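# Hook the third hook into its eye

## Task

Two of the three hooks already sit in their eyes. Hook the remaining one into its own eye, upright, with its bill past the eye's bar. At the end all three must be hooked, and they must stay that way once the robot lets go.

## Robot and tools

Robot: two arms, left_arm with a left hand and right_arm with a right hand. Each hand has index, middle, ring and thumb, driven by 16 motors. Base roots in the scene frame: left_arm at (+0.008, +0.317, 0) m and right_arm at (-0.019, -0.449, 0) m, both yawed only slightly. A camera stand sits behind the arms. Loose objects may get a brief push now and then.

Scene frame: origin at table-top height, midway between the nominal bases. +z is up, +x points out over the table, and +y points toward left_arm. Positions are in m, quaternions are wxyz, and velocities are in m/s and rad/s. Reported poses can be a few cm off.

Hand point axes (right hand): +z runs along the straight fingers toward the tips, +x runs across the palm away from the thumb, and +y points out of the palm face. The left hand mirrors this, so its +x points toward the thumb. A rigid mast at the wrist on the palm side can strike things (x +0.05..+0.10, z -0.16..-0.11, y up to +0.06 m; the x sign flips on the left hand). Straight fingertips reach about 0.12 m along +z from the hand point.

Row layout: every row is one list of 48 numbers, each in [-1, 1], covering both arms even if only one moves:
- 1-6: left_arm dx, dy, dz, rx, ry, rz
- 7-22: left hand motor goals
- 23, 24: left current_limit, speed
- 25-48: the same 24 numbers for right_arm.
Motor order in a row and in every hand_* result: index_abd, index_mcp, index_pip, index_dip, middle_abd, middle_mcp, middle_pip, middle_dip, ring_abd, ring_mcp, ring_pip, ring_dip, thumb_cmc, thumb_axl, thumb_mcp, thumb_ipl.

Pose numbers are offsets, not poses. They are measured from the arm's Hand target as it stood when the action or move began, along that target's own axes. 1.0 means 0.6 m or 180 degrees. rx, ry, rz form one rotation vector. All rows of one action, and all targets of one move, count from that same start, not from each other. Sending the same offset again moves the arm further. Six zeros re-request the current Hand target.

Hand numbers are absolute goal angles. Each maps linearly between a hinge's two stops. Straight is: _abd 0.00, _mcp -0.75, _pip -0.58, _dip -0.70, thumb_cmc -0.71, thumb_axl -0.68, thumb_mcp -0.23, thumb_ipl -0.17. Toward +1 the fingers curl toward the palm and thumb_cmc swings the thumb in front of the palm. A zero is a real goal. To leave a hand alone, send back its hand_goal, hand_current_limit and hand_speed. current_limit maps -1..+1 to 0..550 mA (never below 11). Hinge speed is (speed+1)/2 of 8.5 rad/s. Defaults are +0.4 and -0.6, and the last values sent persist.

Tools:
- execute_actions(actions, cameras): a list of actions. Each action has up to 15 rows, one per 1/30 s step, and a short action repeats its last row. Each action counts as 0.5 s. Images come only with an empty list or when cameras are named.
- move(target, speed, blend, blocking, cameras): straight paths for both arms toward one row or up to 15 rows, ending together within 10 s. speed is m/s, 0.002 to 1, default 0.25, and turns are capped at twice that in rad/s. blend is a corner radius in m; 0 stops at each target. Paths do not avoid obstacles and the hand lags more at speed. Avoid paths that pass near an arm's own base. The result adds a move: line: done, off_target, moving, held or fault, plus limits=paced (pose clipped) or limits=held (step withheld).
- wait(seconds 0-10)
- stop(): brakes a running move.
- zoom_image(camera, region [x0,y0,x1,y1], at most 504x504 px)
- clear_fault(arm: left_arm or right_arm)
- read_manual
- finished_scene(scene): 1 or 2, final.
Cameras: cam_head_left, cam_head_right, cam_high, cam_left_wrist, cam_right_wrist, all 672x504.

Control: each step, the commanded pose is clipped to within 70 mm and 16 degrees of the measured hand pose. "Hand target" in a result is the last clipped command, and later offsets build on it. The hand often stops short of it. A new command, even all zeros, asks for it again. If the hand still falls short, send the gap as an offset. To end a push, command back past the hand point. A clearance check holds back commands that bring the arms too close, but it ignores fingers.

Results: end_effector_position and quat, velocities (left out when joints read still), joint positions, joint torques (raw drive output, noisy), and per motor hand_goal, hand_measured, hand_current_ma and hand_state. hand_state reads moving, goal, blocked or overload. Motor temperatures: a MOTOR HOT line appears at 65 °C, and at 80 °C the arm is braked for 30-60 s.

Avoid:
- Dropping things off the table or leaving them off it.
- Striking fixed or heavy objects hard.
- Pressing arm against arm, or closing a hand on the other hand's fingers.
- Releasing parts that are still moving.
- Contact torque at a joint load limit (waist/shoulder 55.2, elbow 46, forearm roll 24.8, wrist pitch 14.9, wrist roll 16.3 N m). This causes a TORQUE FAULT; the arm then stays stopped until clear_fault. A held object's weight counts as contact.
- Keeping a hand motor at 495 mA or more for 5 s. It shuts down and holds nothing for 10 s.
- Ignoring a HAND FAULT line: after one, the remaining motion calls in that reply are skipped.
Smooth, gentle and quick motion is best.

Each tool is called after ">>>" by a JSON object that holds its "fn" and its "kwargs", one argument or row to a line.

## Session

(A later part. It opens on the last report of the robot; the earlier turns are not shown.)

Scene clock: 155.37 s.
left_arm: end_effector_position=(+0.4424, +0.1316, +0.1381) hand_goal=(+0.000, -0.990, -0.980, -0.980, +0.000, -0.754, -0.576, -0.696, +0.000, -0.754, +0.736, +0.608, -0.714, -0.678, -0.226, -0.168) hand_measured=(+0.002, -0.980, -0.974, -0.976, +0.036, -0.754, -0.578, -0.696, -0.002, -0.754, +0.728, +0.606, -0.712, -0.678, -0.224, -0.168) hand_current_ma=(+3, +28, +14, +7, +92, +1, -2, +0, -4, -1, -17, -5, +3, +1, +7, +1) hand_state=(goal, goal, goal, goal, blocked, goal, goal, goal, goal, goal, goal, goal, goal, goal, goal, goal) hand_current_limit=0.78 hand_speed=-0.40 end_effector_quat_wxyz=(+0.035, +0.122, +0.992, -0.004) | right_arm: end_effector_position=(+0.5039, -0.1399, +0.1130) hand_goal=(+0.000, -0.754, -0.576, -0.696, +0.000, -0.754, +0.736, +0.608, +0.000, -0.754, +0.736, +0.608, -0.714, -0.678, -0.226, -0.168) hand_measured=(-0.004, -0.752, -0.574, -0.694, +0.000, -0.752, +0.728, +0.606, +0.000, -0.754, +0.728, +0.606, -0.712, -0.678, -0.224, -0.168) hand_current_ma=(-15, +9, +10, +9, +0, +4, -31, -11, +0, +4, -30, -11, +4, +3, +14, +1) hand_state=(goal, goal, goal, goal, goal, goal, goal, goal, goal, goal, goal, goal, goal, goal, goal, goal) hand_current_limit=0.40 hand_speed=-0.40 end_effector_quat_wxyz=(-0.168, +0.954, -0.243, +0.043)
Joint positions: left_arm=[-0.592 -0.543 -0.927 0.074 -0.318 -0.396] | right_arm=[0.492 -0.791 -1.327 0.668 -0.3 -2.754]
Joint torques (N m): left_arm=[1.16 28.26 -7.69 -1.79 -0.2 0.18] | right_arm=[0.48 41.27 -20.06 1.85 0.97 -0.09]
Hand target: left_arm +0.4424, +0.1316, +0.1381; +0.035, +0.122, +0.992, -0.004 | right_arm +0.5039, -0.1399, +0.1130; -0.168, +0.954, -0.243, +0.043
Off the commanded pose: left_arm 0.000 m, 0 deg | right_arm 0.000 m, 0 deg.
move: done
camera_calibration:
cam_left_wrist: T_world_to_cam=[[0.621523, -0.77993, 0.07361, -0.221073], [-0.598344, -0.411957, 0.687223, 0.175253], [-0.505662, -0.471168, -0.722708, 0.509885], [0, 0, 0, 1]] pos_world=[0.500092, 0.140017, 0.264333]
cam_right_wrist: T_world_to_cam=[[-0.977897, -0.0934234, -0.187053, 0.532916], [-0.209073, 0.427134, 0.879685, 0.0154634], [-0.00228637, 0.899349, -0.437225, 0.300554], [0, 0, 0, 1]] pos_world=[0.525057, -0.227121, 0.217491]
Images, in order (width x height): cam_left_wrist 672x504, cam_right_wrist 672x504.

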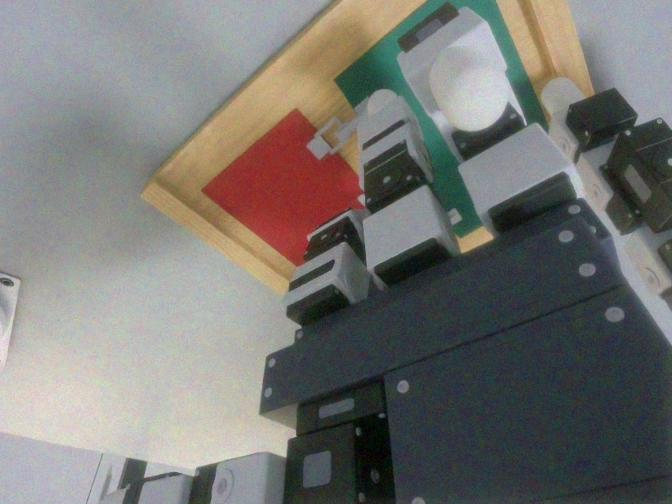

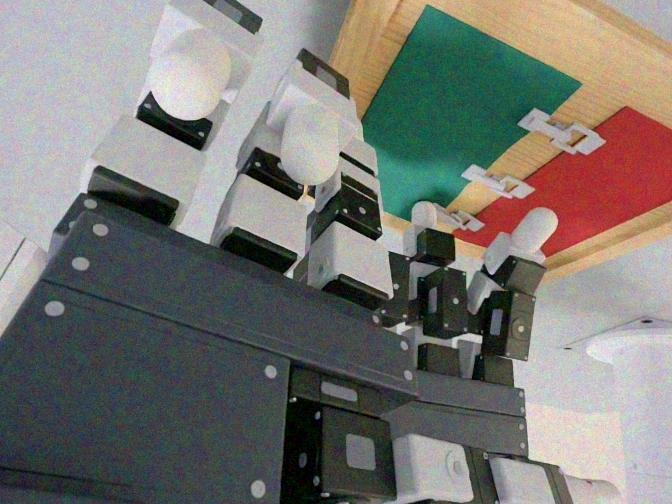

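>>> {"fn": "move", "kwargs": {
  "target": [0,0,0,0,0,0, 0,-0.99,-0.98,-0.98, 0,-0.754,-0.576,-0.696, 0,-0.754,0.737,0.609, -0.714,-0.678,-0.226,-0.168,0.78,-0.4, 0,0.0028,0.0078,0,0,0, 0,-0.754,-0.576,-0.696, 0,-0.754,0.737,0.609, 0,-0.754,0.737,0.609,-0.714,-0.678,-0.226,-0.168,0.6,-0.4],
  "speed": 0.03,
  "cameras": ["cam_left_wrist","cam_right_wrist"]
}}

>>> {"fn": "zoom_image", "kwargs": {
  "camera": "cam_left_wrist",
  "region": [500, 0, 670, 200]
}}

>>> {"fn": "zoom_image", "kwargs": {
  "camera": "cam_right_wrist",
  "region": [390, 170, 510, 290]
}}

Scene clock: 156.80 s.
left_arm: end_effector_position=(+0.4424, +0.1316, +0.1381) hand_goal=(+0.000, -0.990, -0.980, -0.980, +0.000, -0.754, -0.576, -0.696, +0.000, -0.754, +0.736, +0.608, -0.714, -0.678, -0.226, -0.168) hand_measured=(+0.002, -0.980, -0.974, -0.976, +0.036, -0.754, -0.578, -0.696, -0.002, -0.754, +0.728, +0.606, -0.712, -0.678, -0.224, -0.168) hand_current_ma=(+3, +28, +14, +7, +92, +1, -2, +0, -4, -1, -17, -5, +3, +1, +7, +1) hand_state=(goal, goal, goal, goal, blocked, goal, goal, goal, goal, goal, goal, goal, goal, goal, goal, goal) hand_current_limit=0.78 hand_speed=-0.40 end_effector_quat_wxyz=(+0.035, +0.122, +0.992, -0.004) | right_arm: end_effector_position=(+0.5039, -0.1399, +0.1081) hand_goal=(+0.000, -0.754, -0.576, -0.696, +0.000, -0.754, +0.736, +0.608, +0.000, -0.754, +0.736, +0.608, -0.714, -0.678, -0.226, -0.168) hand_measured=(-0.038, -0.752, -0.576, -0.694, +0.000, -0.752, +0.728, +0.606, +0.000, -0.754, +0.728, +0.606, -0.712, -0.678, -0.224, -0.168) hand_current_ma=(-148, +5, +0, +4, +0, +4, -31, -11, +0, +4, -30, -11, +4, +3, +14, +1) hand_state=(blocked, goal, goal, goal, goal, goal, goal, goal, goal, goal, goal, goal, goal, goal, goal, goal) hand_current_limit=0.60 hand_speed=-0.40 end_effector_quat_wxyz=(-0.168, +0.954, -0.243, +0.043)
Joint positions: left_arm=[-0.592 -0.543 -0.927 0.074 -0.318 -0.396] | right_arm=[0.492 -0.799 -1.328 0.683 -0.294 -2.771]
Joint torques (N m): left_arm=[0.96 27.68 -7.46 -1.64 -0.16 0.29] | right_arm=[-2.8 43.6 -21.38 1.97 1.67 -0.22]
Hand target: left_arm +0.4424, +0.1316, +0.1381; +0.035, +0.122, +0.992, -0.004 | right_arm +0.5039, -0.1399, +0.1080; -0.168, +0.954, -0.243, +0.043
Off the commanded pose: left_arm 0.000 m, 0 deg | right_arm 0.000 m, 0 deg.
move: done
camera_calibration:
cam_left_wrist: T_world_to_cam=[[0.621523, -0.77993, 0.07361, -0.221073], [-0.598344, -0.411957, 0.687223, 0.175253], [-0.505662, -0.471168, -0.722708, 0.509885], [0, 0, 0, 1]] pos_world=[0.500092, 0.140017, 0.264333]
cam_right_wrist: T_world_to_cam=[[-0.977897, -0.0935113, -0.187011, 0.531951], [-0.209073, 0.427115, 0.879694, 0.0198556], [-0.00238637, 0.899349, -0.437225, 0.298421], [0, 0, 0, 1]] pos_world=[0.525057, -0.227121, 0.212491]
Images, in order (width x height): cam_left_wrist 672x504, cam_right_wrist 672x504.

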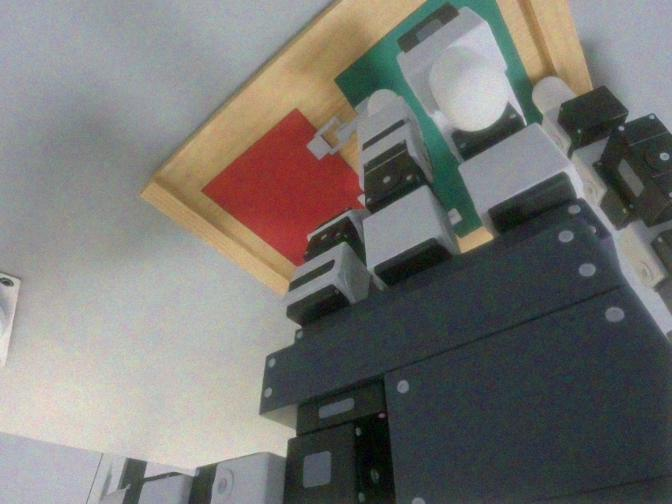

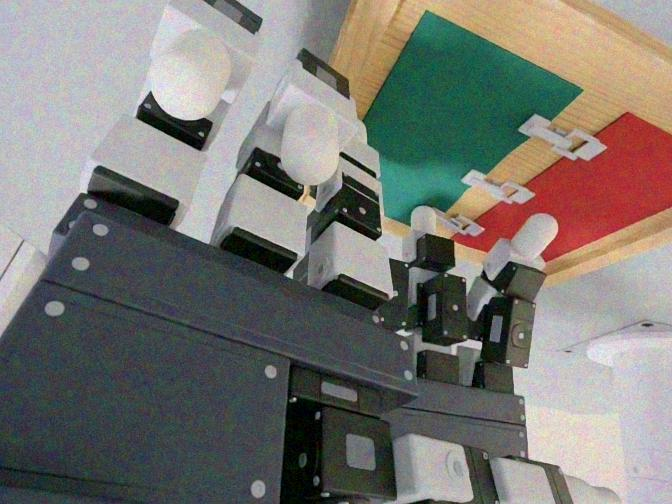

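Scaled by 2.520.

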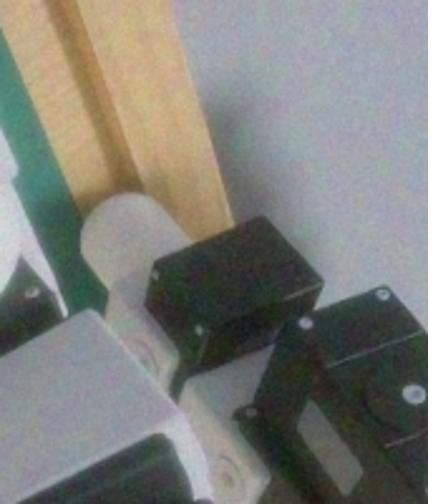

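Scaled by 4.200.

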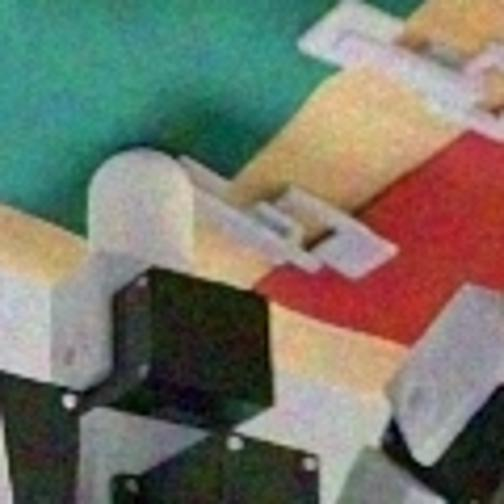

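>>> {"fn": "move", "kwargs": {
  "target": [0.02,0,-0.0018,0,0,0, 0,-0.99,-0.98,-0.98, 0,-0.754,-0.576,-0.696, 0,-0.754,0.737,0.609, -0.714,-0.678,-0.226,-0.168,0.78,-0.4, 0,0,0,0,0,0, 0.02,-0.754,-0.576,-0.696, 0,-0.754,0.737,0.609, 0,-0.754,0.737,0.609,-0.714,-0.678,-0.226,-0.168,0.6,-0.4],
  "speed": 0.03,
  "cameras": ["cam_left_wrist","cam_right_wrist"]
}}

>>> {"fn": "zoom_image", "kwargs": {
  "camera": "cam_left_wrist",
  "region": [280, 50, 430, 160]
}}

>>> {"fn": "zoom_image", "kwargs": {
  "camera": "cam_right_wrist",
  "region": [390, 170, 510, 290]
}}

Scene clock: 158.57 s.
left_arm: end_effector_position=(+0.4307, +0.1345, +0.1384) hand_goal=(+0.000, -0.990, -0.980, -0.980, +0.000, -0.754, -0.576, -0.696, +0.000, -0.754, +0.736, +0.608, -0.714, -0.678, -0.226, -0.168) hand_measured=(+0.002, -0.980, -0.974, -0.976, +0.108, -0.754, -0.578, -0.696, -0.002, -0.754, +0.728, +0.606, -0.712, -0.678, -0.224, -0.168) hand_current_ma=(+3, +28, +14, +7, +360, +0, -2, +0, -4, -1, -17, -5, +3, +1, +7, +1) hand_state=(goal, goal, goal, goal, blocked, goal, goal, goal, goal, goal, goal, goal, goal, goal, goal, goal) hand_current_limit=0.78 hand_speed=-0.40 end_effector_quat_wxyz=(+0.035, +0.122, +0.992, -0.004) | right_arm: end_effector_position=(+0.5039, -0.1399, +0.1080) hand_goal=(+0.020, -0.754, -0.576, -0.696, +0.000, -0.754, +0.736, +0.608, +0.000, -0.754, +0.736, +0.608, -0.714, -0.678, -0.226, -0.168) hand_measured=(-0.038, -0.752, -0.576, -0.694, +0.000, -0.752, +0.728, +0.606, +0.000, -0.754, +0.728, +0.606, -0.712, -0.678, -0.224, -0.168) hand_current_ma=(-231, +5, +0, +4, +0, +4, -31, -11, +0, +4, -30, -11, +4, +3, +14, +1) hand_state=(blocked, goal, goal, goal, goal, goal, goal, goal, goal, goal, goal, goal, goal, goal, goal, goal) hand_current_limit=0.60 hand_speed=-0.40 end_effector_quat_wxyz=(-0.168, +0.954, -0.243, +0.043)
Joint positions: left_arm=[-0.6 -0.522 -0.893 0.079 -0.306 -0.408] | right_arm=[0.492 -0.799 -1.328 0.683 -0.294 -2.771]
Joint torques (N m): left_arm=[-2.62 41.33 -6.67 0.13 -1.04 -0.3] | right_arm=[-3.91 40.54 -19.33 1.78 1.7 -0.2]
Hand target: left_arm +0.4307, +0.1345, +0.1384; +0.035, +0.122, +0.992, -0.004 | right_arm +0.5039, -0.1399, +0.1080; -0.168, +0.954, -0.243, +0.043
Off the commanded pose: left_arm 0.000 m, 0 deg | right_arm 0.000 m, 0 deg.
move: done
camera_calibration:
cam_left_wrist: T_world_to_cam=[[0.621523, -0.77993, 0.07361, -0.211483], [-0.598344, -0.411957, 0.687223, 0.169282], [-0.505662, -0.471168, -0.722708, 0.505599], [0, 0, 0, 1]] pos_world=[0.488392, 0.143017, 0.264633]
cam_right_wrist: T_world_to_cam=[[-0.977897, -0.0934234, -0.187053, 0.53198], [-0.209073, 0.427134, 0.879685, 0.0198618], [-0.00228637, 0.899349, -0.437225, 0.298368], [0, 0, 0, 1]] pos_world=[0.525057, -0.227121, 0.212491]
Images, in order (width x height): cam_left_wrist 672x504, cam_right_wrist 672x504.

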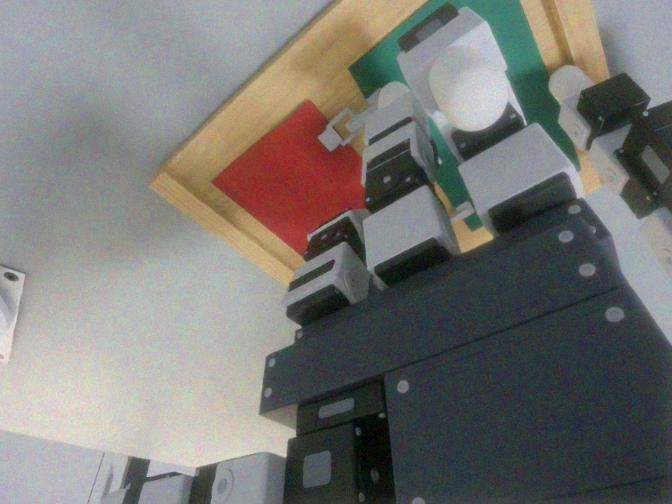

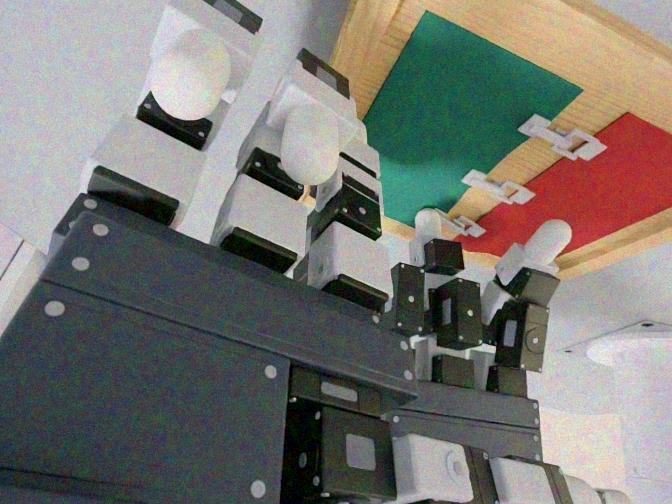

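Scaled by 3.360.

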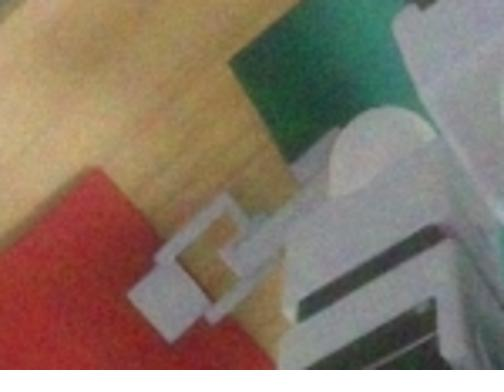

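Scaled by 4.200.

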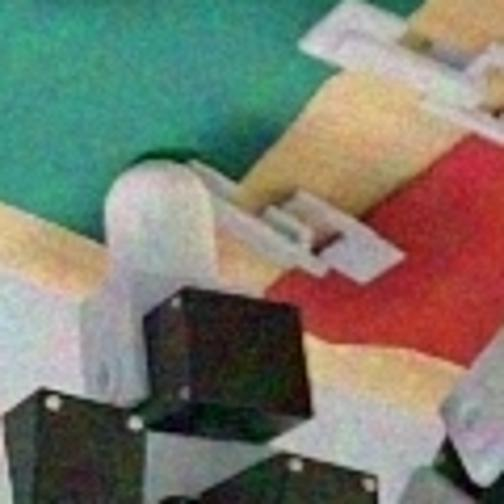

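>>> {"fn": "move", "kwargs": {
  "target": [0.0133,0,-0.0009,0,0,0, 0,-0.99,-0.98,-0.98, 0,-0.754,-0.576,-0.696, 0,-0.754,0.737,0.609, -0.714,-0.678,-0.226,-0.168,0.78,-0.4, 0,0,0,0,0,0, 0.03,-0.754,-0.576,-0.696, 0,-0.754,0.737,0.609, 0,-0.754,0.737,0.609,-0.714,-0.678,-0.226,-0.168,0.78,-0.4],
  "speed": 0.03,
  "cameras": ["cam_left_wrist","cam_right_wrist"]
}}

>>> {"fn": "zoom_image", "kwargs": {
  "camera": "cam_left_wrist",
  "region": [280, 50, 430, 160]
}}

>>> {"fn": "zoom_image", "kwargs": {
  "camera": "cam_right_wrist",
  "region": [390, 170, 510, 290]
}}

Scene clock: 159.90 s.
left_arm: end_effector_position=(+0.4229, +0.1365, +0.1383) hand_goal=(+0.000, -0.990, -0.980, -0.980, +0.000, -0.754, -0.576, -0.696, +0.000, -0.754, +0.736, +0.608, -0.714, -0.678, -0.226, -0.168) hand_measured=(+0.002, -0.980, -0.974, -0.976, +0.156, -0.756, -0.578, -0.696, -0.002, -0.754, +0.728, +0.606, -0.712, -0.678, -0.224, -0.168) hand_current_ma=(+3, +28, +14, +7, +489, -3, -2, +0, -4, -1, -17, -5, +3, +1, +7, +1) hand_state=(goal, goal, goal, goal, blocked, goal, goal, goal, goal, goal, goal, goal, goal, goal, goal, goal) hand_current_limit=0.78 hand_speed=-0.40 end_effector_quat_wxyz=(+0.035, +0.122, +0.992, -0.004) | right_arm: end_effector_position=(+0.5039, -0.1399, +0.1080) hand_goal=(+0.030, -0.754, -0.576, -0.696, +0.000, -0.754, +0.736, +0.608, +0.000, -0.754, +0.736, +0.608, -0.714, -0.678, -0.226, -0.168) hand_measured=(-0.038, -0.752, -0.576, -0.694, +0.000, -0.752, +0.728, +0.606, +0.000, -0.754, +0.728, +0.606, -0.712, -0.678, -0.224, -0.168) hand_current_ma=(-273, +5, +0, +4, +0, +4, -31, -11, +0, +4, -30, -11, +4, +3, +14, +1) hand_state=(blocked, goal, goal, goal, goal, goal, goal, goal, goal, goal, goal, goal, goal, goal, goal, goal) hand_current_limit=0.78 hand_speed=-0.40 end_effector_quat_wxyz=(-0.168, +0.954, -0.243, +0.043)
Joint positions: left_arm=[-0.605 -0.509 -0.871 0.083 -0.297 -0.417] | right_arm=[0.492 -0.799 -1.328 0.683 -0.294 -2.771]
Joint torques (N m): left_arm=[-3.27 38.9 -5.21 0.11 -1.28 -0.22] | right_arm=[-3.41 41.31 -18.36 1.98 1.73 -0.18]
Hand target: left_arm +0.4229, +0.1365, +0.1383; +0.035, +0.122, +0.992, -0.004 | right_arm +0.5039, -0.1399, +0.1080; -0.168, +0.954, -0.243, +0.043
Off the commanded pose: left_arm 0.000 m, 0 deg | right_arm 0.000 m, 0 deg.
move: done
camera_calibration:
cam_left_wrist: T_world_to_cam=[[0.621523, -0.77993, 0.07361, -0.205154], [-0.598344, -0.411957, 0.687223, 0.165397], [-0.505662, -0.471168, -0.722708, 0.50255], [0, 0, 0, 1]] pos_world=[0.480592, 0.144917, 0.264633]
cam_right_wrist: T_world_to_cam=[[-0.977897, -0.0934234, -0.187053, 0.53198], [-0.209073, 0.427134, 0.879685, 0.0198618], [-0.00228637, 0.899349, -0.437225, 0.298368], [0, 0, 0, 1]] pos_world=[0.525057, -0.227121, 0.212491]
Images, in order (width x height): cam_left_wrist 672x504, cam_right_wrist 672x504.

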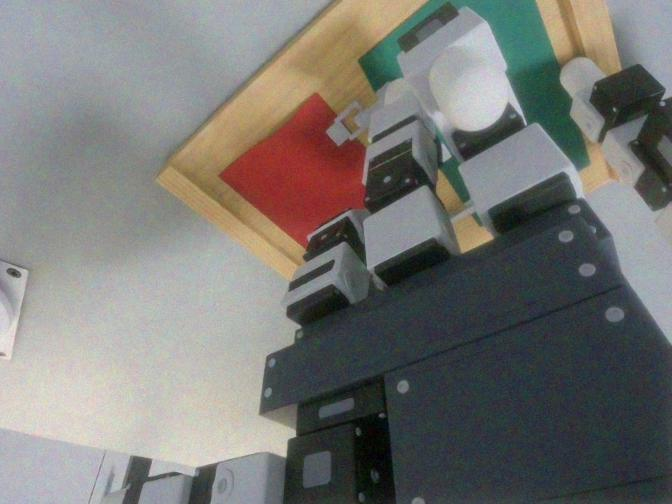

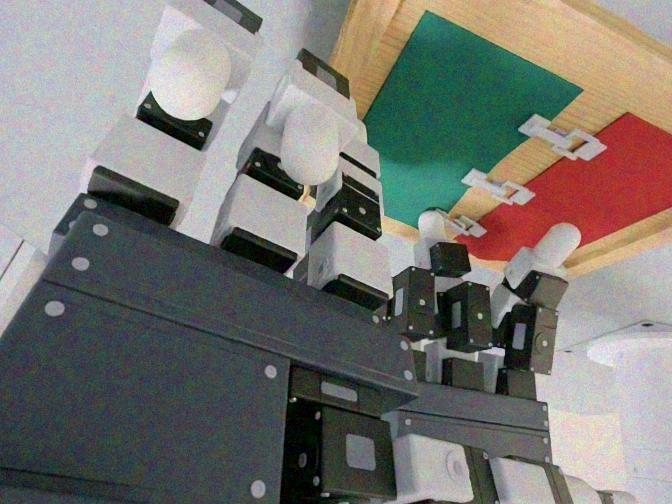

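Scaled by 3.360.

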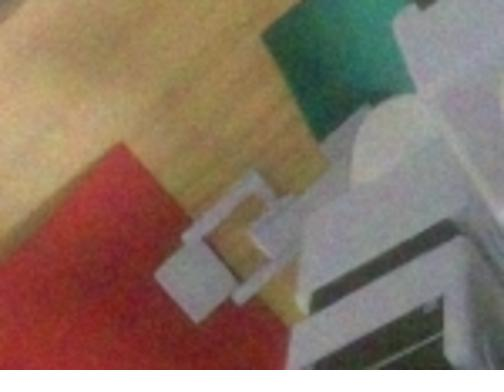

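Scaled by 4.200.

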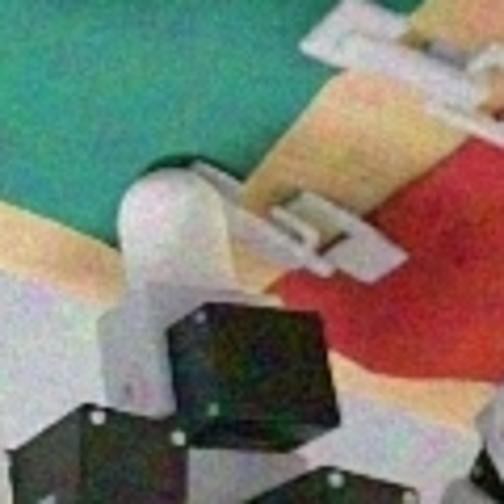

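>>> {"fn": "move", "kwargs": {
  "target": [0,0,0,0,0,0, 0,-0.99,-0.98,-0.98, 0,-0.754,-0.576,-0.696, 0.15,-0.754,-0.576,-0.696, -0.714,-0.678,-0.226,-0.168,0.7,-0.3, 0,0,0,0,0,0, 0.03,-0.754,-0.576,-0.696, 0,-0.754,0.737,0.609, 0,-0.754,0.737,0.609,-0.714,-0.678,-0.226,-0.168,0.78,-0.4],
  "speed": 0.03,
  "cameras": []
}}

>>> {"fn": "move", "kwargs": {
  "target": [0,0,0,0,0,0, 0,-0.99,-0.98,-0.98, 0,-0.754,-0.576,-0.696, -0.2,-0.754,-0.576,-0.696, -0.714,-0.678,-0.226,-0.168,0.7,-0.5, 0,0,0,0,0,0, 0.05,-0.754,-0.576,-0.696, 0,-0.754,0.737,0.609, 0,-0.754,0.737,0.609,-0.714,-0.678,-0.226,-0.168,0.78,-0.4],
  "speed": 0.03,
  "cameras": ["cam_left_wrist","cam_right_wrist"]
}}

>>> {"fn": "zoom_image", "kwargs": {
  "camera": "cam_left_wrist",
  "region": [280, 50, 430, 160]
}}

>>> {"fn": "zoom_image", "kwargs": {
  "camera": "cam_right_wrist",
  "region": [390, 170, 510, 290]
}}

Scene clock: 162.93 s.
left_arm: end_effector_position=(+0.4229, +0.1365, +0.1383) hand_goal=(+0.000, -0.990, -0.980, -0.980, +0.000, -0.754, -0.576, -0.696, +0.150, -0.754, -0.576, -0.696, -0.714, -0.678, -0.226, -0.168) hand_measured=(+0.002, -0.980, -0.974, -0.976, +0.158, -0.756, -0.578, -0.696, +0.146, -0.754, -0.572, -0.694, -0.712, -0.678, -0.224, -0.168) hand_current_ma=(+3, +28, +14, +7, +467, -3, -2, +0, -7, -1, +7, +5, +3, +1, +7, +1) hand_state=(goal, goal, goal, goal, blocked, goal, goal, goal, goal, goal, goal, goal, goal, goal, goal, goal) hand_current_limit=0.70 hand_speed=-0.30 end_effector_quat_wxyz=(+0.035, +0.122, +0.992, -0.004) | right_arm: end_effector_position=(+0.5039, -0.1399, +0.1080) hand_goal=(+0.030, -0.754, -0.576, -0.696, +0.000, -0.754, +0.736, +0.608, +0.000, -0.754, +0.736, +0.608, -0.714, -0.678, -0.226, -0.168) hand_measured=(-0.038, -0.752, -0.576, -0.694, +0.000, -0.752, +0.728, +0.606, +0.000, -0.754, +0.728, +0.606, -0.712, -0.678, -0.224, -0.168) hand_current_ma=(-273, +5, +0, +4, +0, +4, -31, -11, +0, +4, -30, -11, +4, +3, +14, +1) hand_state=(blocked, goal, goal, goal, goal, goal, goal, goal, goal, goal, goal, goal, goal, goal, goal, goal) hand_current_limit=0.78 hand_speed=-0.40 end_effector_quat_wxyz=(-0.168, +0.954, -0.243, +0.043)
Joint positions: left_arm=[-0.605 -0.509 -0.871 0.083 -0.297 -0.417] | right_arm=[0.492 -0.799 -1.328 0.683 -0.294 -2.771]
Joint torques (N m): left_arm=[-1.43 38.81 -6.09 0.34 -1.3 -0.23] | right_arm=[-1.77 41.84 -19.12 1.88 1.76 -0.14]
Hand target: left_arm +0.4229, +0.1365, +0.1383; +0.035, +0.122, +0.992, -0.004 | right_arm +0.5039, -0.1399, +0.1080; -0.168, +0.954, -0.243, +0.043
Off the commanded pose: left_arm 0.000 m, 0 deg | right_arm 0.000 m, 0 deg.
move: done
No camera images: "cameras" was empty.

Scene clock: 163.43 s.
left_arm: end_effector_position=(+0.4229, +0.1365, +0.1384) hand_goal=(+0.000, -0.990, -0.980, -0.980, +0.000, -0.754, -0.576, -0.696, -0.200, -0.754, -0.576, -0.696, -0.714, -0.678, -0.226, -0.168) hand_measured=(+0.002, -0.980, -0.974, -0.976, +0.158, -0.756, -0.578, -0.696, -0.030, -0.754, -0.572, -0.694, -0.712, -0.678, -0.224, -0.168) hand_current_ma=(+3, +28, +14, +7, +467, -3, -2, +0, +467, -1, +6, +5, +3, +1, +7, +1) hand_state=(goal, goal, goal, goal, blocked, goal, goal, goal, blocked, goal, goal, goal, goal, goal, goal, goal) hand_current_limit=0.70 hand_speed=-0.50 end_effector_quat_wxyz=(+0.035, +0.122, +0.992, -0.004) | right_arm: end_effector_position=(+0.5039, -0.1399, +0.1080) hand_goal=(+0.050, -0.754, -0.576, -0.696, +0.000, -0.754, +0.736, +0.608, +0.000, -0.754, +0.736, +0.608, -0.714, -0.678, -0.226, -0.168) hand_measured=(-0.038, -0.752, -0.576, -0.694, +0.000, -0.752, +0.728, +0.606, +0.000, -0.754, +0.728, +0.606, -0.712, -0.678, -0.224, -0.168) hand_current_ma=(-354, +5, +0, +4, +0, +4, -31, -11, +0, +4, -30, -11, +4, +3, +14, +1) hand_state=(blocked, goal, goal, goal, goal, goal, goal, goal, goal, goal, goal, goal, goal, goal, goal, goal) hand_current_limit=0.78 hand_speed=-0.40 end_effector_quat_wxyz=(-0.168, +0.954, -0.243, +0.043)
Joint positions: left_arm=[-0.605 -0.509 -0.871 0.083 -0.297 -0.417] | right_arm=[0.492 -0.799 -1.328 0.683 -0.294 -2.771]
Joint torques (N m): left_arm=[-2.07 35.02 -6.55 0.24 -1.61 -0.26] | right_arm=[-3.89 41.93 -19.48 1.68 1.78 -0.21]
Hand target: left_arm +0.4229, +0.1365, +0.1383; +0.035, +0.122, +0.992, -0.004 | right_arm +0.5039, -0.1399, +0.1080; -0.168, +0.954, -0.243, +0.043
Off the commanded pose: left_arm 0.000 m, 0 deg | right_arm 0.000 m, 0 deg.
move: done
camera_calibration:
cam_left_wrist: T_world_to_cam=[[0.621523, -0.77993, 0.07361, -0.205154], [-0.598344, -0.411957, 0.687223, 0.165397], [-0.505662, -0.471168, -0.722708, 0.50255], [0, 0, 0, 1]] pos_world=[0.480592, 0.144917, 0.264633]
cam_right_wrist: T_world_to_cam=[[-0.977897, -0.0934234, -0.187053, 0.53198], [-0.209073, 0.427134, 0.879685, 0.0198618], [-0.00228637, 0.899349, -0.437225, 0.298368], [0, 0, 0, 1]] pos_world=[0.525057, -0.227121, 0.212491]
Images, in order (width x height): cam_left_wrist 672x504, cam_right_wrist 672x504.

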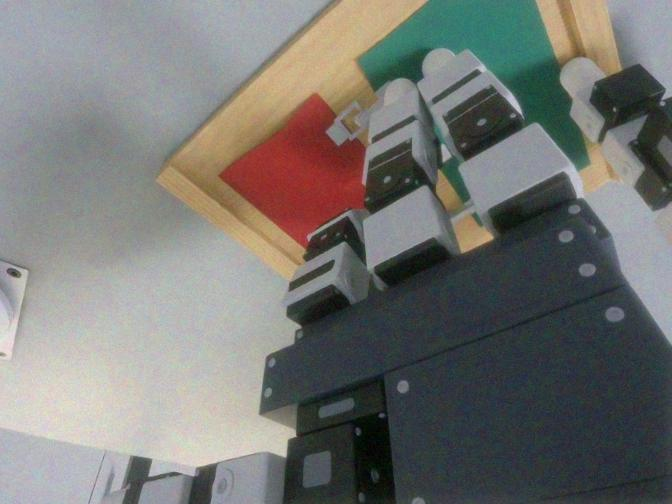

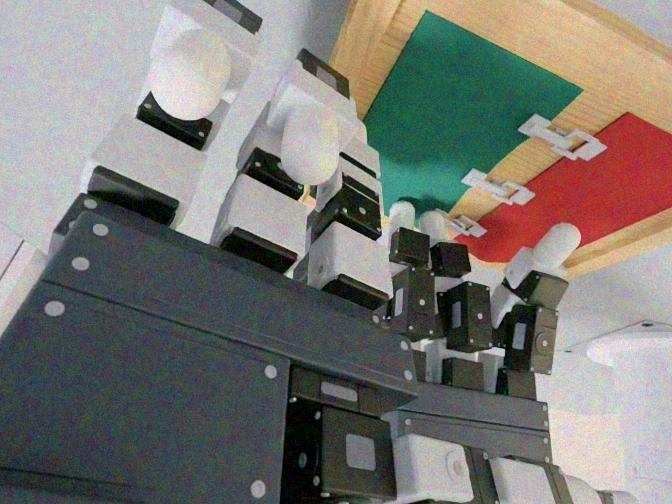

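Scaled by 3.360.

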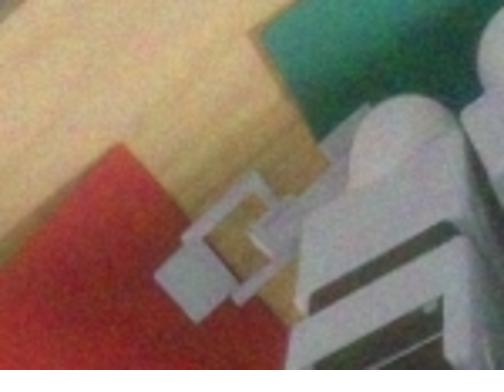

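Scaled by 4.200.

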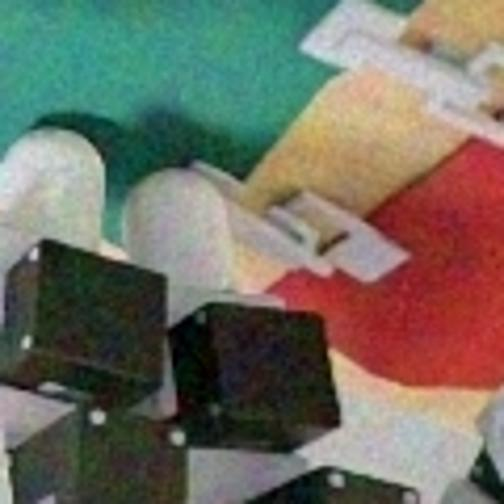

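>>> {"fn": "move", "kwargs": {
  "target": [0.0083,0,-0.0008,0,0,0, 0,-0.99,-0.98,-0.98, 0,-0.754,-0.576,-0.696, -0.25,-0.754,-0.576,-0.696, -0.714,-0.678,-0.226,-0.168,0.78,-0.5, 0,0,0,0,0,0, 0.05,-0.754,-0.576,-0.696, 0,-0.754,0.737,0.609, 0,-0.754,0.737,0.609,-0.714,-0.678,-0.226,-0.168,0.78,-0.4],
  "speed": 0.03,
  "cameras": ["cam_left_wrist","cam_right_wrist"]
}}

>>> {"fn": "zoom_image", "kwargs": {
  "camera": "cam_left_wrist",
  "region": [280, 50, 430, 160]
}}

>>> {"fn": "zoom_image", "kwargs": {
  "camera": "cam_right_wrist",
  "region": [390, 170, 510, 290]
}}

Scene clock: 165.47 s.
left_arm: end_effector_position=(+0.4181, +0.1377, +0.1385) hand_goal=(+0.000, -0.990, -0.980, -0.980, +0.000, -0.754, -0.576, -0.696, -0.250, -0.754, -0.576, -0.696, -0.714, -0.678, -0.226, -0.168) hand_measured=(+0.002, -0.980, -0.974, -0.976, +0.158, -0.756, -0.578, -0.696, -0.030, -0.754, -0.574, -0.694, -0.712, -0.678, -0.224, -0.168) hand_current_ma=(+3, +28, +14, +7, +489, -6, -3, +0, +489, -1, +2, +4, +3, +1, +7, +1) hand_state=(goal, goal, goal, goal, blocked, goal, goal, goal, blocked, goal, goal, goal, goal, goal, goal, goal) hand_current_limit=0.78 hand_speed=-0.50 end_effector_quat_wxyz=(+0.035, +0.122, +0.992, -0.004) | right_arm: end_effector_position=(+0.5039, -0.1399, +0.1080) hand_goal=(+0.050, -0.754, -0.576, -0.696, +0.000, -0.754, +0.736, +0.608, +0.000, -0.754, +0.736, +0.608, -0.714, -0.678, -0.226, -0.168) hand_measured=(-0.038, -0.752, -0.576, -0.694, +0.000, -0.752, +0.728, +0.606, +0.000, -0.754, +0.728, +0.606, -0.712, -0.678, -0.224, -0.168) hand_current_ma=(-354, +5, +0, +4, +0, +4, -31, -11, +0, +4, -30, -11, +4, +3, +14, +1) hand_state=(blocked, goal, goal, goal, goal, goal, goal, goal, goal, goal, goal, goal, goal, goal, goal, goal) hand_current_limit=0.78 hand_speed=-0.40 end_effector_quat_wxyz=(-0.168, +0.954, -0.243, +0.043)
Joint positions: left_arm=[-0.609 -0.5 -0.857 0.085 -0.292 -0.423] | right_arm=[0.492 -0.799 -1.328 0.683 -0.294 -2.771]
Joint torques (N m): left_arm=[-2.66 31.46 -1.03 -0.12 -2.34 -0.24] | right_arm=[-2.49 42.48 -18.69 1.31 1.74 0]
Hand target: left_arm +0.4181, +0.1377, +0.1385; +0.035, +0.122, +0.992, -0.004 | right_arm +0.5039, -0.1399, +0.1080; -0.168, +0.954, -0.243, +0.043
Off the commanded pose: left_arm 0.000 m, 0 deg | right_arm 0.000 m, 0 deg.
move: done
camera_calibration:
cam_left_wrist: T_world_to_cam=[[0.621523, -0.77993, 0.07361, -0.201242], [-0.598344, -0.411957, 0.687223, 0.162951], [-0.505662, -0.471168, -0.722708, 0.50076], [0, 0, 0, 1]] pos_world=[0.475792, 0.146117, 0.264733]
cam_right_wrist: T_world_to_cam=[[-0.977897, -0.0934234, -0.187053, 0.53198], [-0.209073, 0.427134, 0.879685, 0.0198618], [-0.00228637, 0.899349, -0.437225, 0.298368], [0, 0, 0, 1]] pos_world=[0.525057, -0.227121, 0.212491]
Images, in order (width x height): cam_left_wrist 672x504, cam_right_wrist 672x504.

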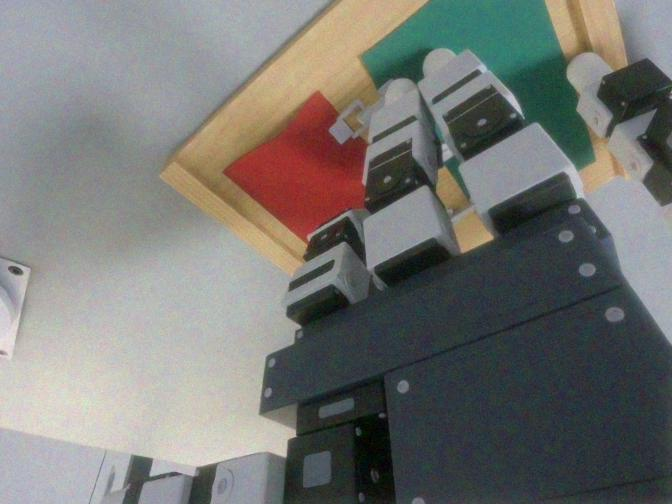

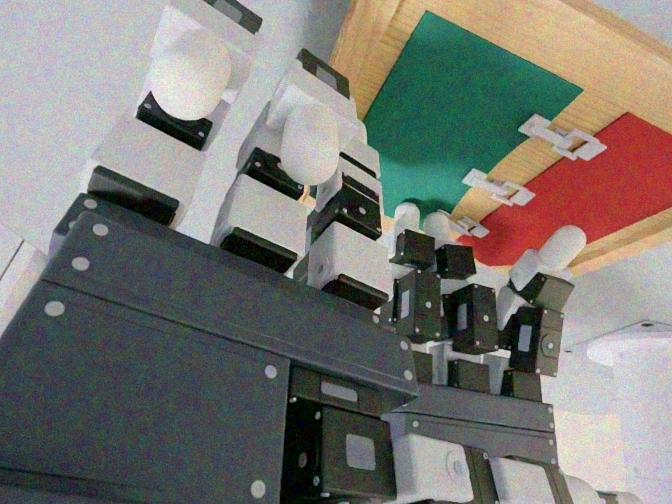

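Scaled by 3.360.

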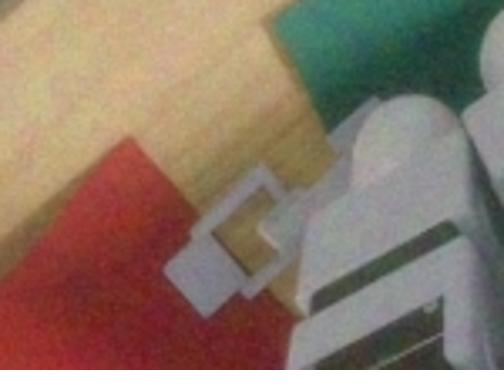

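Scaled by 4.200.

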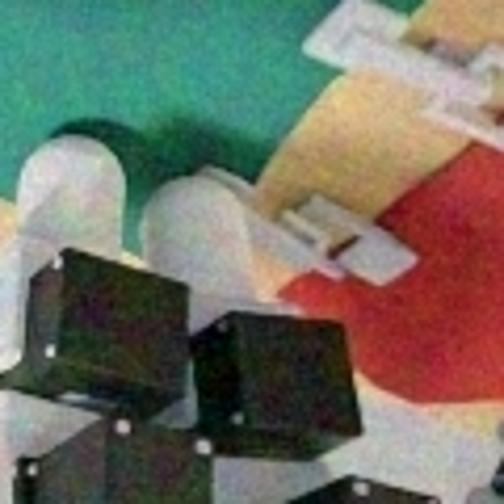

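>>> {"fn": "move", "kwargs": {
  "target": [
    [-0.01,0,-0.01,0,0,0, 0,-0.99,-0.98,-0.98, 0,-0.754,-0.576,-0.696, 0,-0.754,-0.576,-0.696, -0.714,-0.678,-0.226,-0.168,0.4,-0.5, 0,0,0,0,0,0, 0.03,-0.754,-0.576,-0.696, 0,-0.754,0.737,0.609, 0,-0.754,0.737,0.609,-0.714,-0.678,-0.226,-0.168,0.78,-0.4],
    [-0.0035,0,-0.06,0,0,0, 0,-0.754,-0.576,-0.696, 0,-0.754,-0.576,-0.696, 0,-0.754,0.737,0.609, -0.714,-0.678,-0.226,-0.168,0.4,-0.5, 0,0,0,0,0,0, 0.02,-0.754,-0.576,-0.696, 0,-0.754,0.737,0.609, 0,-0.754,0.737,0.609,-0.714,-0.678,-0.226,-0.168,0.78,-0.4],
    [0.0622,-0.133,-0.0635,-0.0175,0.0175,-0.4995, 0,-0.754,-0.576,-0.696, 0,-0.754,-0.576,-0.696, 0,-0.754,0.737,0.609, -0.714,-0.678,-0.226,-0.168,0.4,-0.5, 0,0,0,0,0,0, 0.02,-0.754,-0.576,-0.696, 0,-0.754,0.737,0.609, 0,-0.754,0.737,0.609,-0.714,-0.678,-0.226,-0.168,0.78,-0.4]
  ],
  "speed": [0.1,0.15,0.2],
  "cameras": ["all"]
}}

>>> {"fn": "zoom_image", "kwargs": {
  "camera": "cam_left_wrist",
  "region": [280, 50, 430, 160]
}}

>>> {"fn": "zoom_image", "kwargs": {
  "camera": "cam_right_wrist",
  "region": [390, 170, 510, 290]
}}

Scene clock: 180.37 s.
left_arm: end_effector_position=(+0.3601, +0.0699, +0.1738) hand_goal=(+0.000, -0.754, -0.576, -0.696, +0.000, -0.754, -0.576, -0.696, +0.000, -0.754, +0.736, +0.608, -0.714, -0.678, -0.226, -0.168) hand_measured=(+0.002, -0.754, -0.578, -0.698, +0.002, -0.756, -0.578, -0.696, +0.002, -0.754, +0.728, +0.606, -0.712, -0.678, -0.224, -0.168) hand_current_ma=(+3, +0, -4, -5, +4, -2, -4, +0, +4, -1, -17, -5, +3, +1, +7, +1) hand_state=(goal, goal, goal, goal, goal, goal, goal, goal, goal, goal, goal, goal, goal, goal, goal, goal) hand_current_limit=0.40 hand_speed=-0.50 end_effector_quat_wxyz=(+0.000, -0.615, +0.788, +0.000) | right_arm: end_effector_position=(+0.5039, -0.1399, +0.1080) hand_goal=(+0.020, -0.754, -0.576, -0.696, +0.000, -0.754, +0.736, +0.608, +0.000, -0.754, +0.736, +0.608, -0.714, -0.678, -0.226, -0.168) hand_measured=(-0.038, -0.752, -0.576, -0.694, +0.000, -0.752, +0.728, +0.606, +0.000, -0.754, +0.728, +0.606, -0.712, -0.678, -0.224, -0.168) hand_current_ma=(-227, +5, +0, +4, +0, +4, -31, -11, +0, +4, -30, -11, +4, +3, +14, +1) hand_state=(blocked, goal, goal, goal, goal, goal, goal, goal, goal, goal, goal, goal, goal, goal, goal, goal) hand_current_limit=0.78 hand_speed=-0.40 end_effector_quat_wxyz=(-0.168, +0.954, -0.243, +0.043)
Joint positions: left_arm=[-0.531 -0.483 -0.942 0.002 -0.459 -1.837] | right_arm=[0.492 -0.799 -1.328 0.683 -0.294 -2.771]
Joint torques (N m): left_arm=[-0.71 45.41 -11.28 1.22 0.14 -0.36] | right_arm=[-3.38 43.24 -19.91 0.72 1.55 -0.13]
Hand target: left_arm +0.3600, +0.0699, +0.1738; +0.000, -0.615, +0.788, +0.000 | right_arm +0.5039, -0.1399, +0.1080; -0.168, +0.954, -0.243, +0.043
Off the commanded pose: left_arm 0.000 m, 0 deg | right_arm 0.000 m, 0 deg.
move: done
camera_calibration:
cam_left_wrist: T_world_to_cam=[[0.781126, 0.624083, 0.0190341, -0.366785], [0.422625, -0.550922, 0.719634, -0.287489], [0.459598, -0.55408, -0.694093, 0.118279], [0, 0, 0, 1]] pos_world=[0.353645, 0.136056, 0.295965]
cam_right_wrist: T_world_to_cam=[[-0.977897, -0.0934234, -0.187053, 0.53198], [-0.209073, 0.427134, 0.879685, 0.0198618], [-0.00228637, 0.899349, -0.437225, 0.298368], [0, 0, 0, 1]] pos_world=[0.525057, -0.227121, 0.212491]

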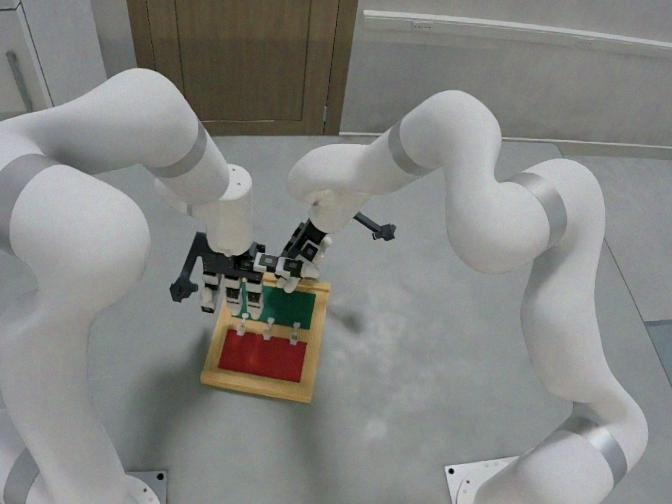

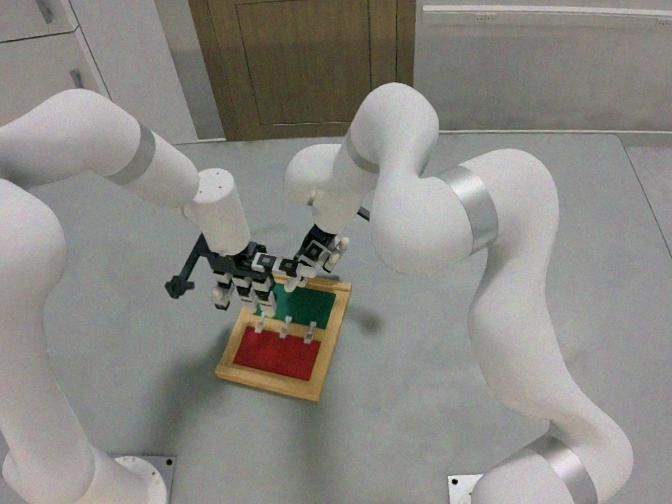

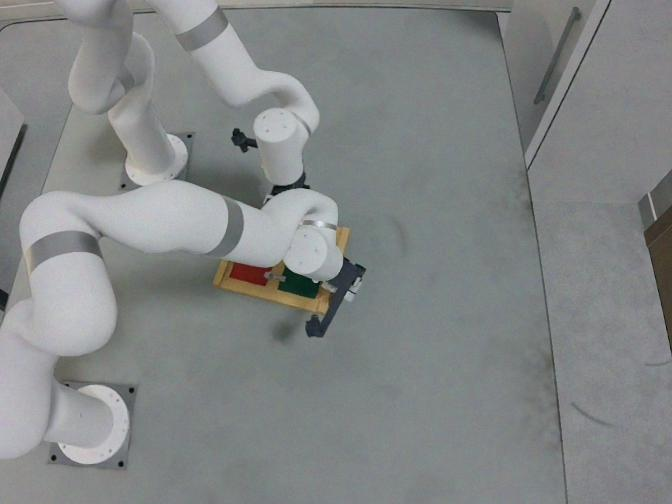

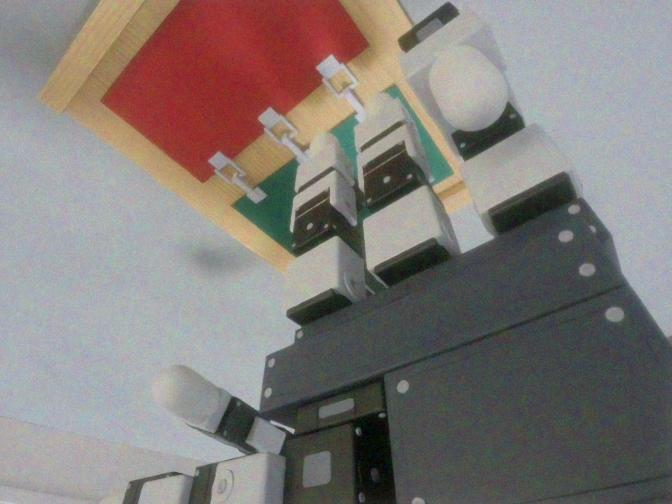

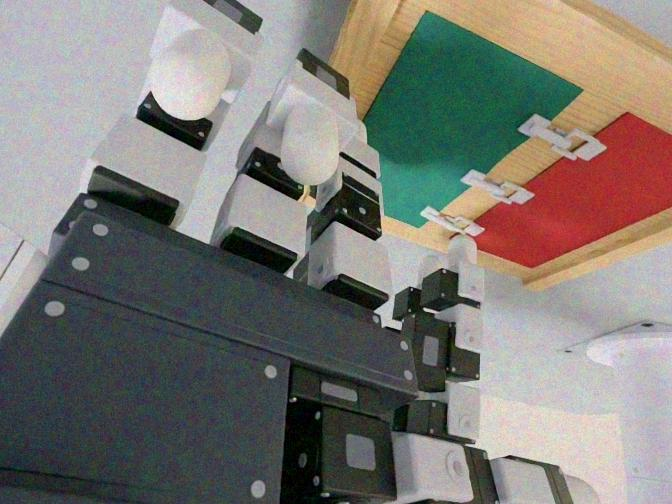

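Scaled by 3.360.

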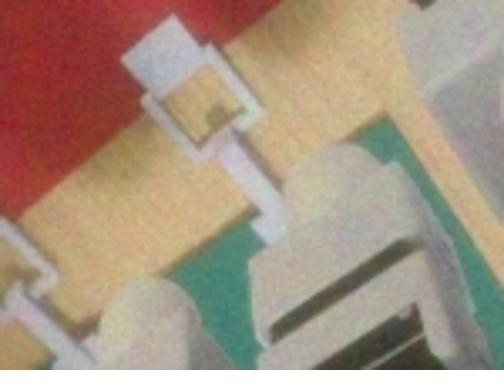

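Scaled by 4.200.

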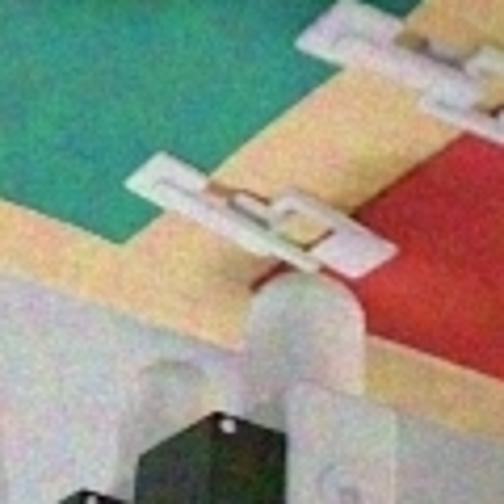

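>>> {"fn": "execute_actions", "kwargs": {
  "actions": [],
  "cameras": ["cam_left_wrist", "cam_right_wrist", "cam_high"]
}}

Scene clock: 186.90 s.
left_arm: end_effector_position=(+0.3600, +0.0699, +0.1738) hand_goal=(+0.000, -0.754, -0.576, -0.696, +0.000, -0.754, -0.576, -0.696, +0.000, -0.754, +0.736, +0.608, -0.714, -0.678, -0.226, -0.168) hand_measured=(+0.002, -0.754, -0.578, -0.698, +0.002, -0.756, -0.578, -0.696, +0.002, -0.754, +0.728, +0.606, -0.712, -0.678, -0.224, -0.168) hand_current_ma=(+3, +0, -4, -5, +4, -2, -4, +0, +4, -1, -17, -5, +3, +1, +7, +1) hand_state=(goal, goal, goal, goal, goal, goal, goal, goal, goal, goal, goal, goal, goal, goal, goal, goal) hand_current_limit=0.40 hand_speed=-0.50 end_effector_quat_wxyz=(+0.000, -0.615, +0.788, +0.000) | right_arm: end_effector_position=(+0.5039, -0.1399, +0.1080) hand_goal=(+0.020, -0.754, -0.576, -0.696, +0.000, -0.754, +0.736, +0.608, +0.000, -0.754, +0.736, +0.608, -0.714, -0.678, -0.226, -0.168) hand_measured=(-0.038, -0.752, -0.576, -0.694, +0.000, -0.752, +0.728, +0.606, +0.000, -0.754, +0.728, +0.606, -0.712, -0.678, -0.224, -0.168) hand_current_ma=(-227, +5, +0, +4, +0, +4, -31, -11, +0, +4, -30, -11, +4, +3, +14, +1) hand_state=(blocked, goal, goal, goal, goal, goal, goal, goal, goal, goal, goal, goal, goal, goal, goal, goal) hand_current_limit=0.78 hand_speed=-0.40 end_effector_quat_wxyz=(-0.168, +0.954, -0.243, +0.043)
Joint positions: left_arm=[-0.531 -0.483 -0.942 0.002 -0.459 -1.837] | right_arm=[0.492 -0.799 -1.328 0.683 -0.294 -2.771]
Joint velocities: within noise
Joint torques (N m): left_arm=[-0.72 46.04 -11.49 0.83 0.05 -0.14] | right_arm=[-2.63 42.59 -18.43 0.98 1.6 -0.04]
Motor temperatures (°C): left_arm=[37 31 37 34 33 37] | right_arm=[41 38 43 37 37 32]
Hand target: left_arm +0.3600, +0.0699, +0.1738; +0.000, -0.615, +0.788, +0.000 | right_arm +0.5039, -0.1399, +0.1080; -0.168, +0.954, -0.243, +0.043
Off the commanded pose: left_arm 0.000 m, 0 deg | right_arm 0.000 m, 0 deg.
camera_calibration:
cam_left_wrist: T_world_to_cam=[[0.781222, 0.623962, 0.0190791, -0.366816], [0.422535, -0.551032, 0.719602, -0.287434], [0.459517, -0.554108, -0.694124, 0.11832], [0, 0, 0, 1]] pos_world=[0.353645, 0.136056, 0.295965]
cam_right_wrist: T_world_to_cam=[[-0.977897, -0.0934234, -0.187053, 0.53198], [-0.209073, 0.427134, 0.879685, 0.0198618], [-0.00228637, 0.899349, -0.437225, 0.298368], [0, 0, 0, 1]] pos_world=[0.525057, -0.227121, 0.212491]
Images, in order (width x height): cam_high 672x504, cam_left_wrist 672x504, cam_right_wrist 672x504.

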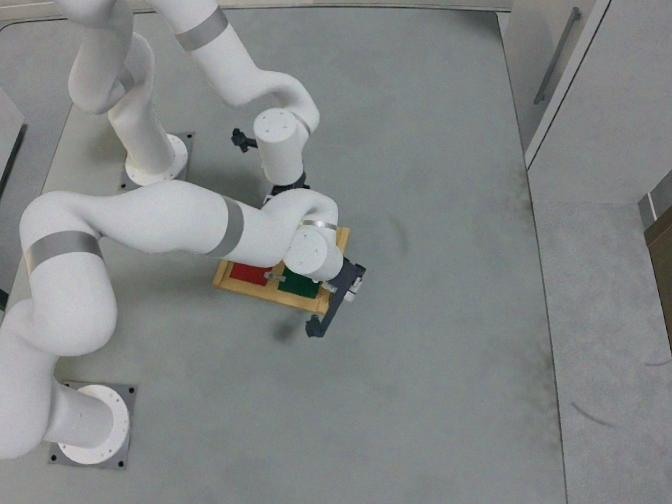

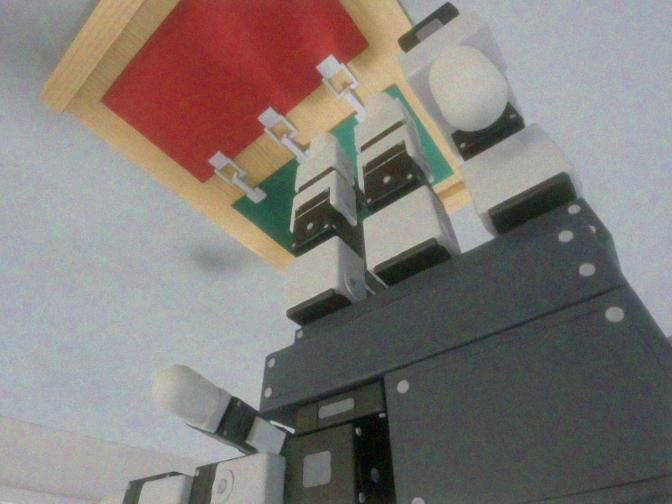

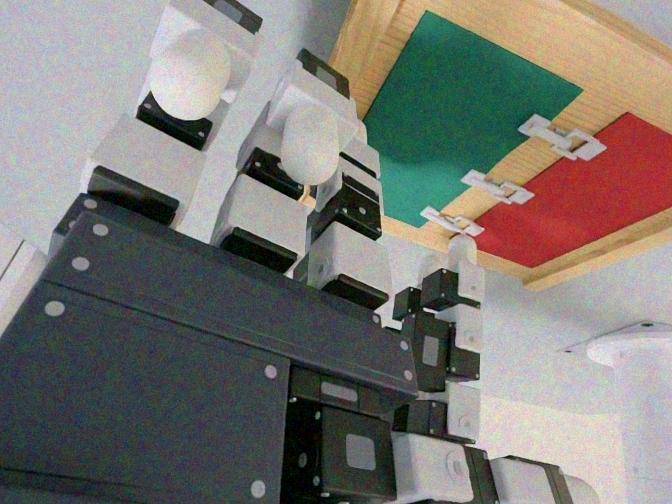

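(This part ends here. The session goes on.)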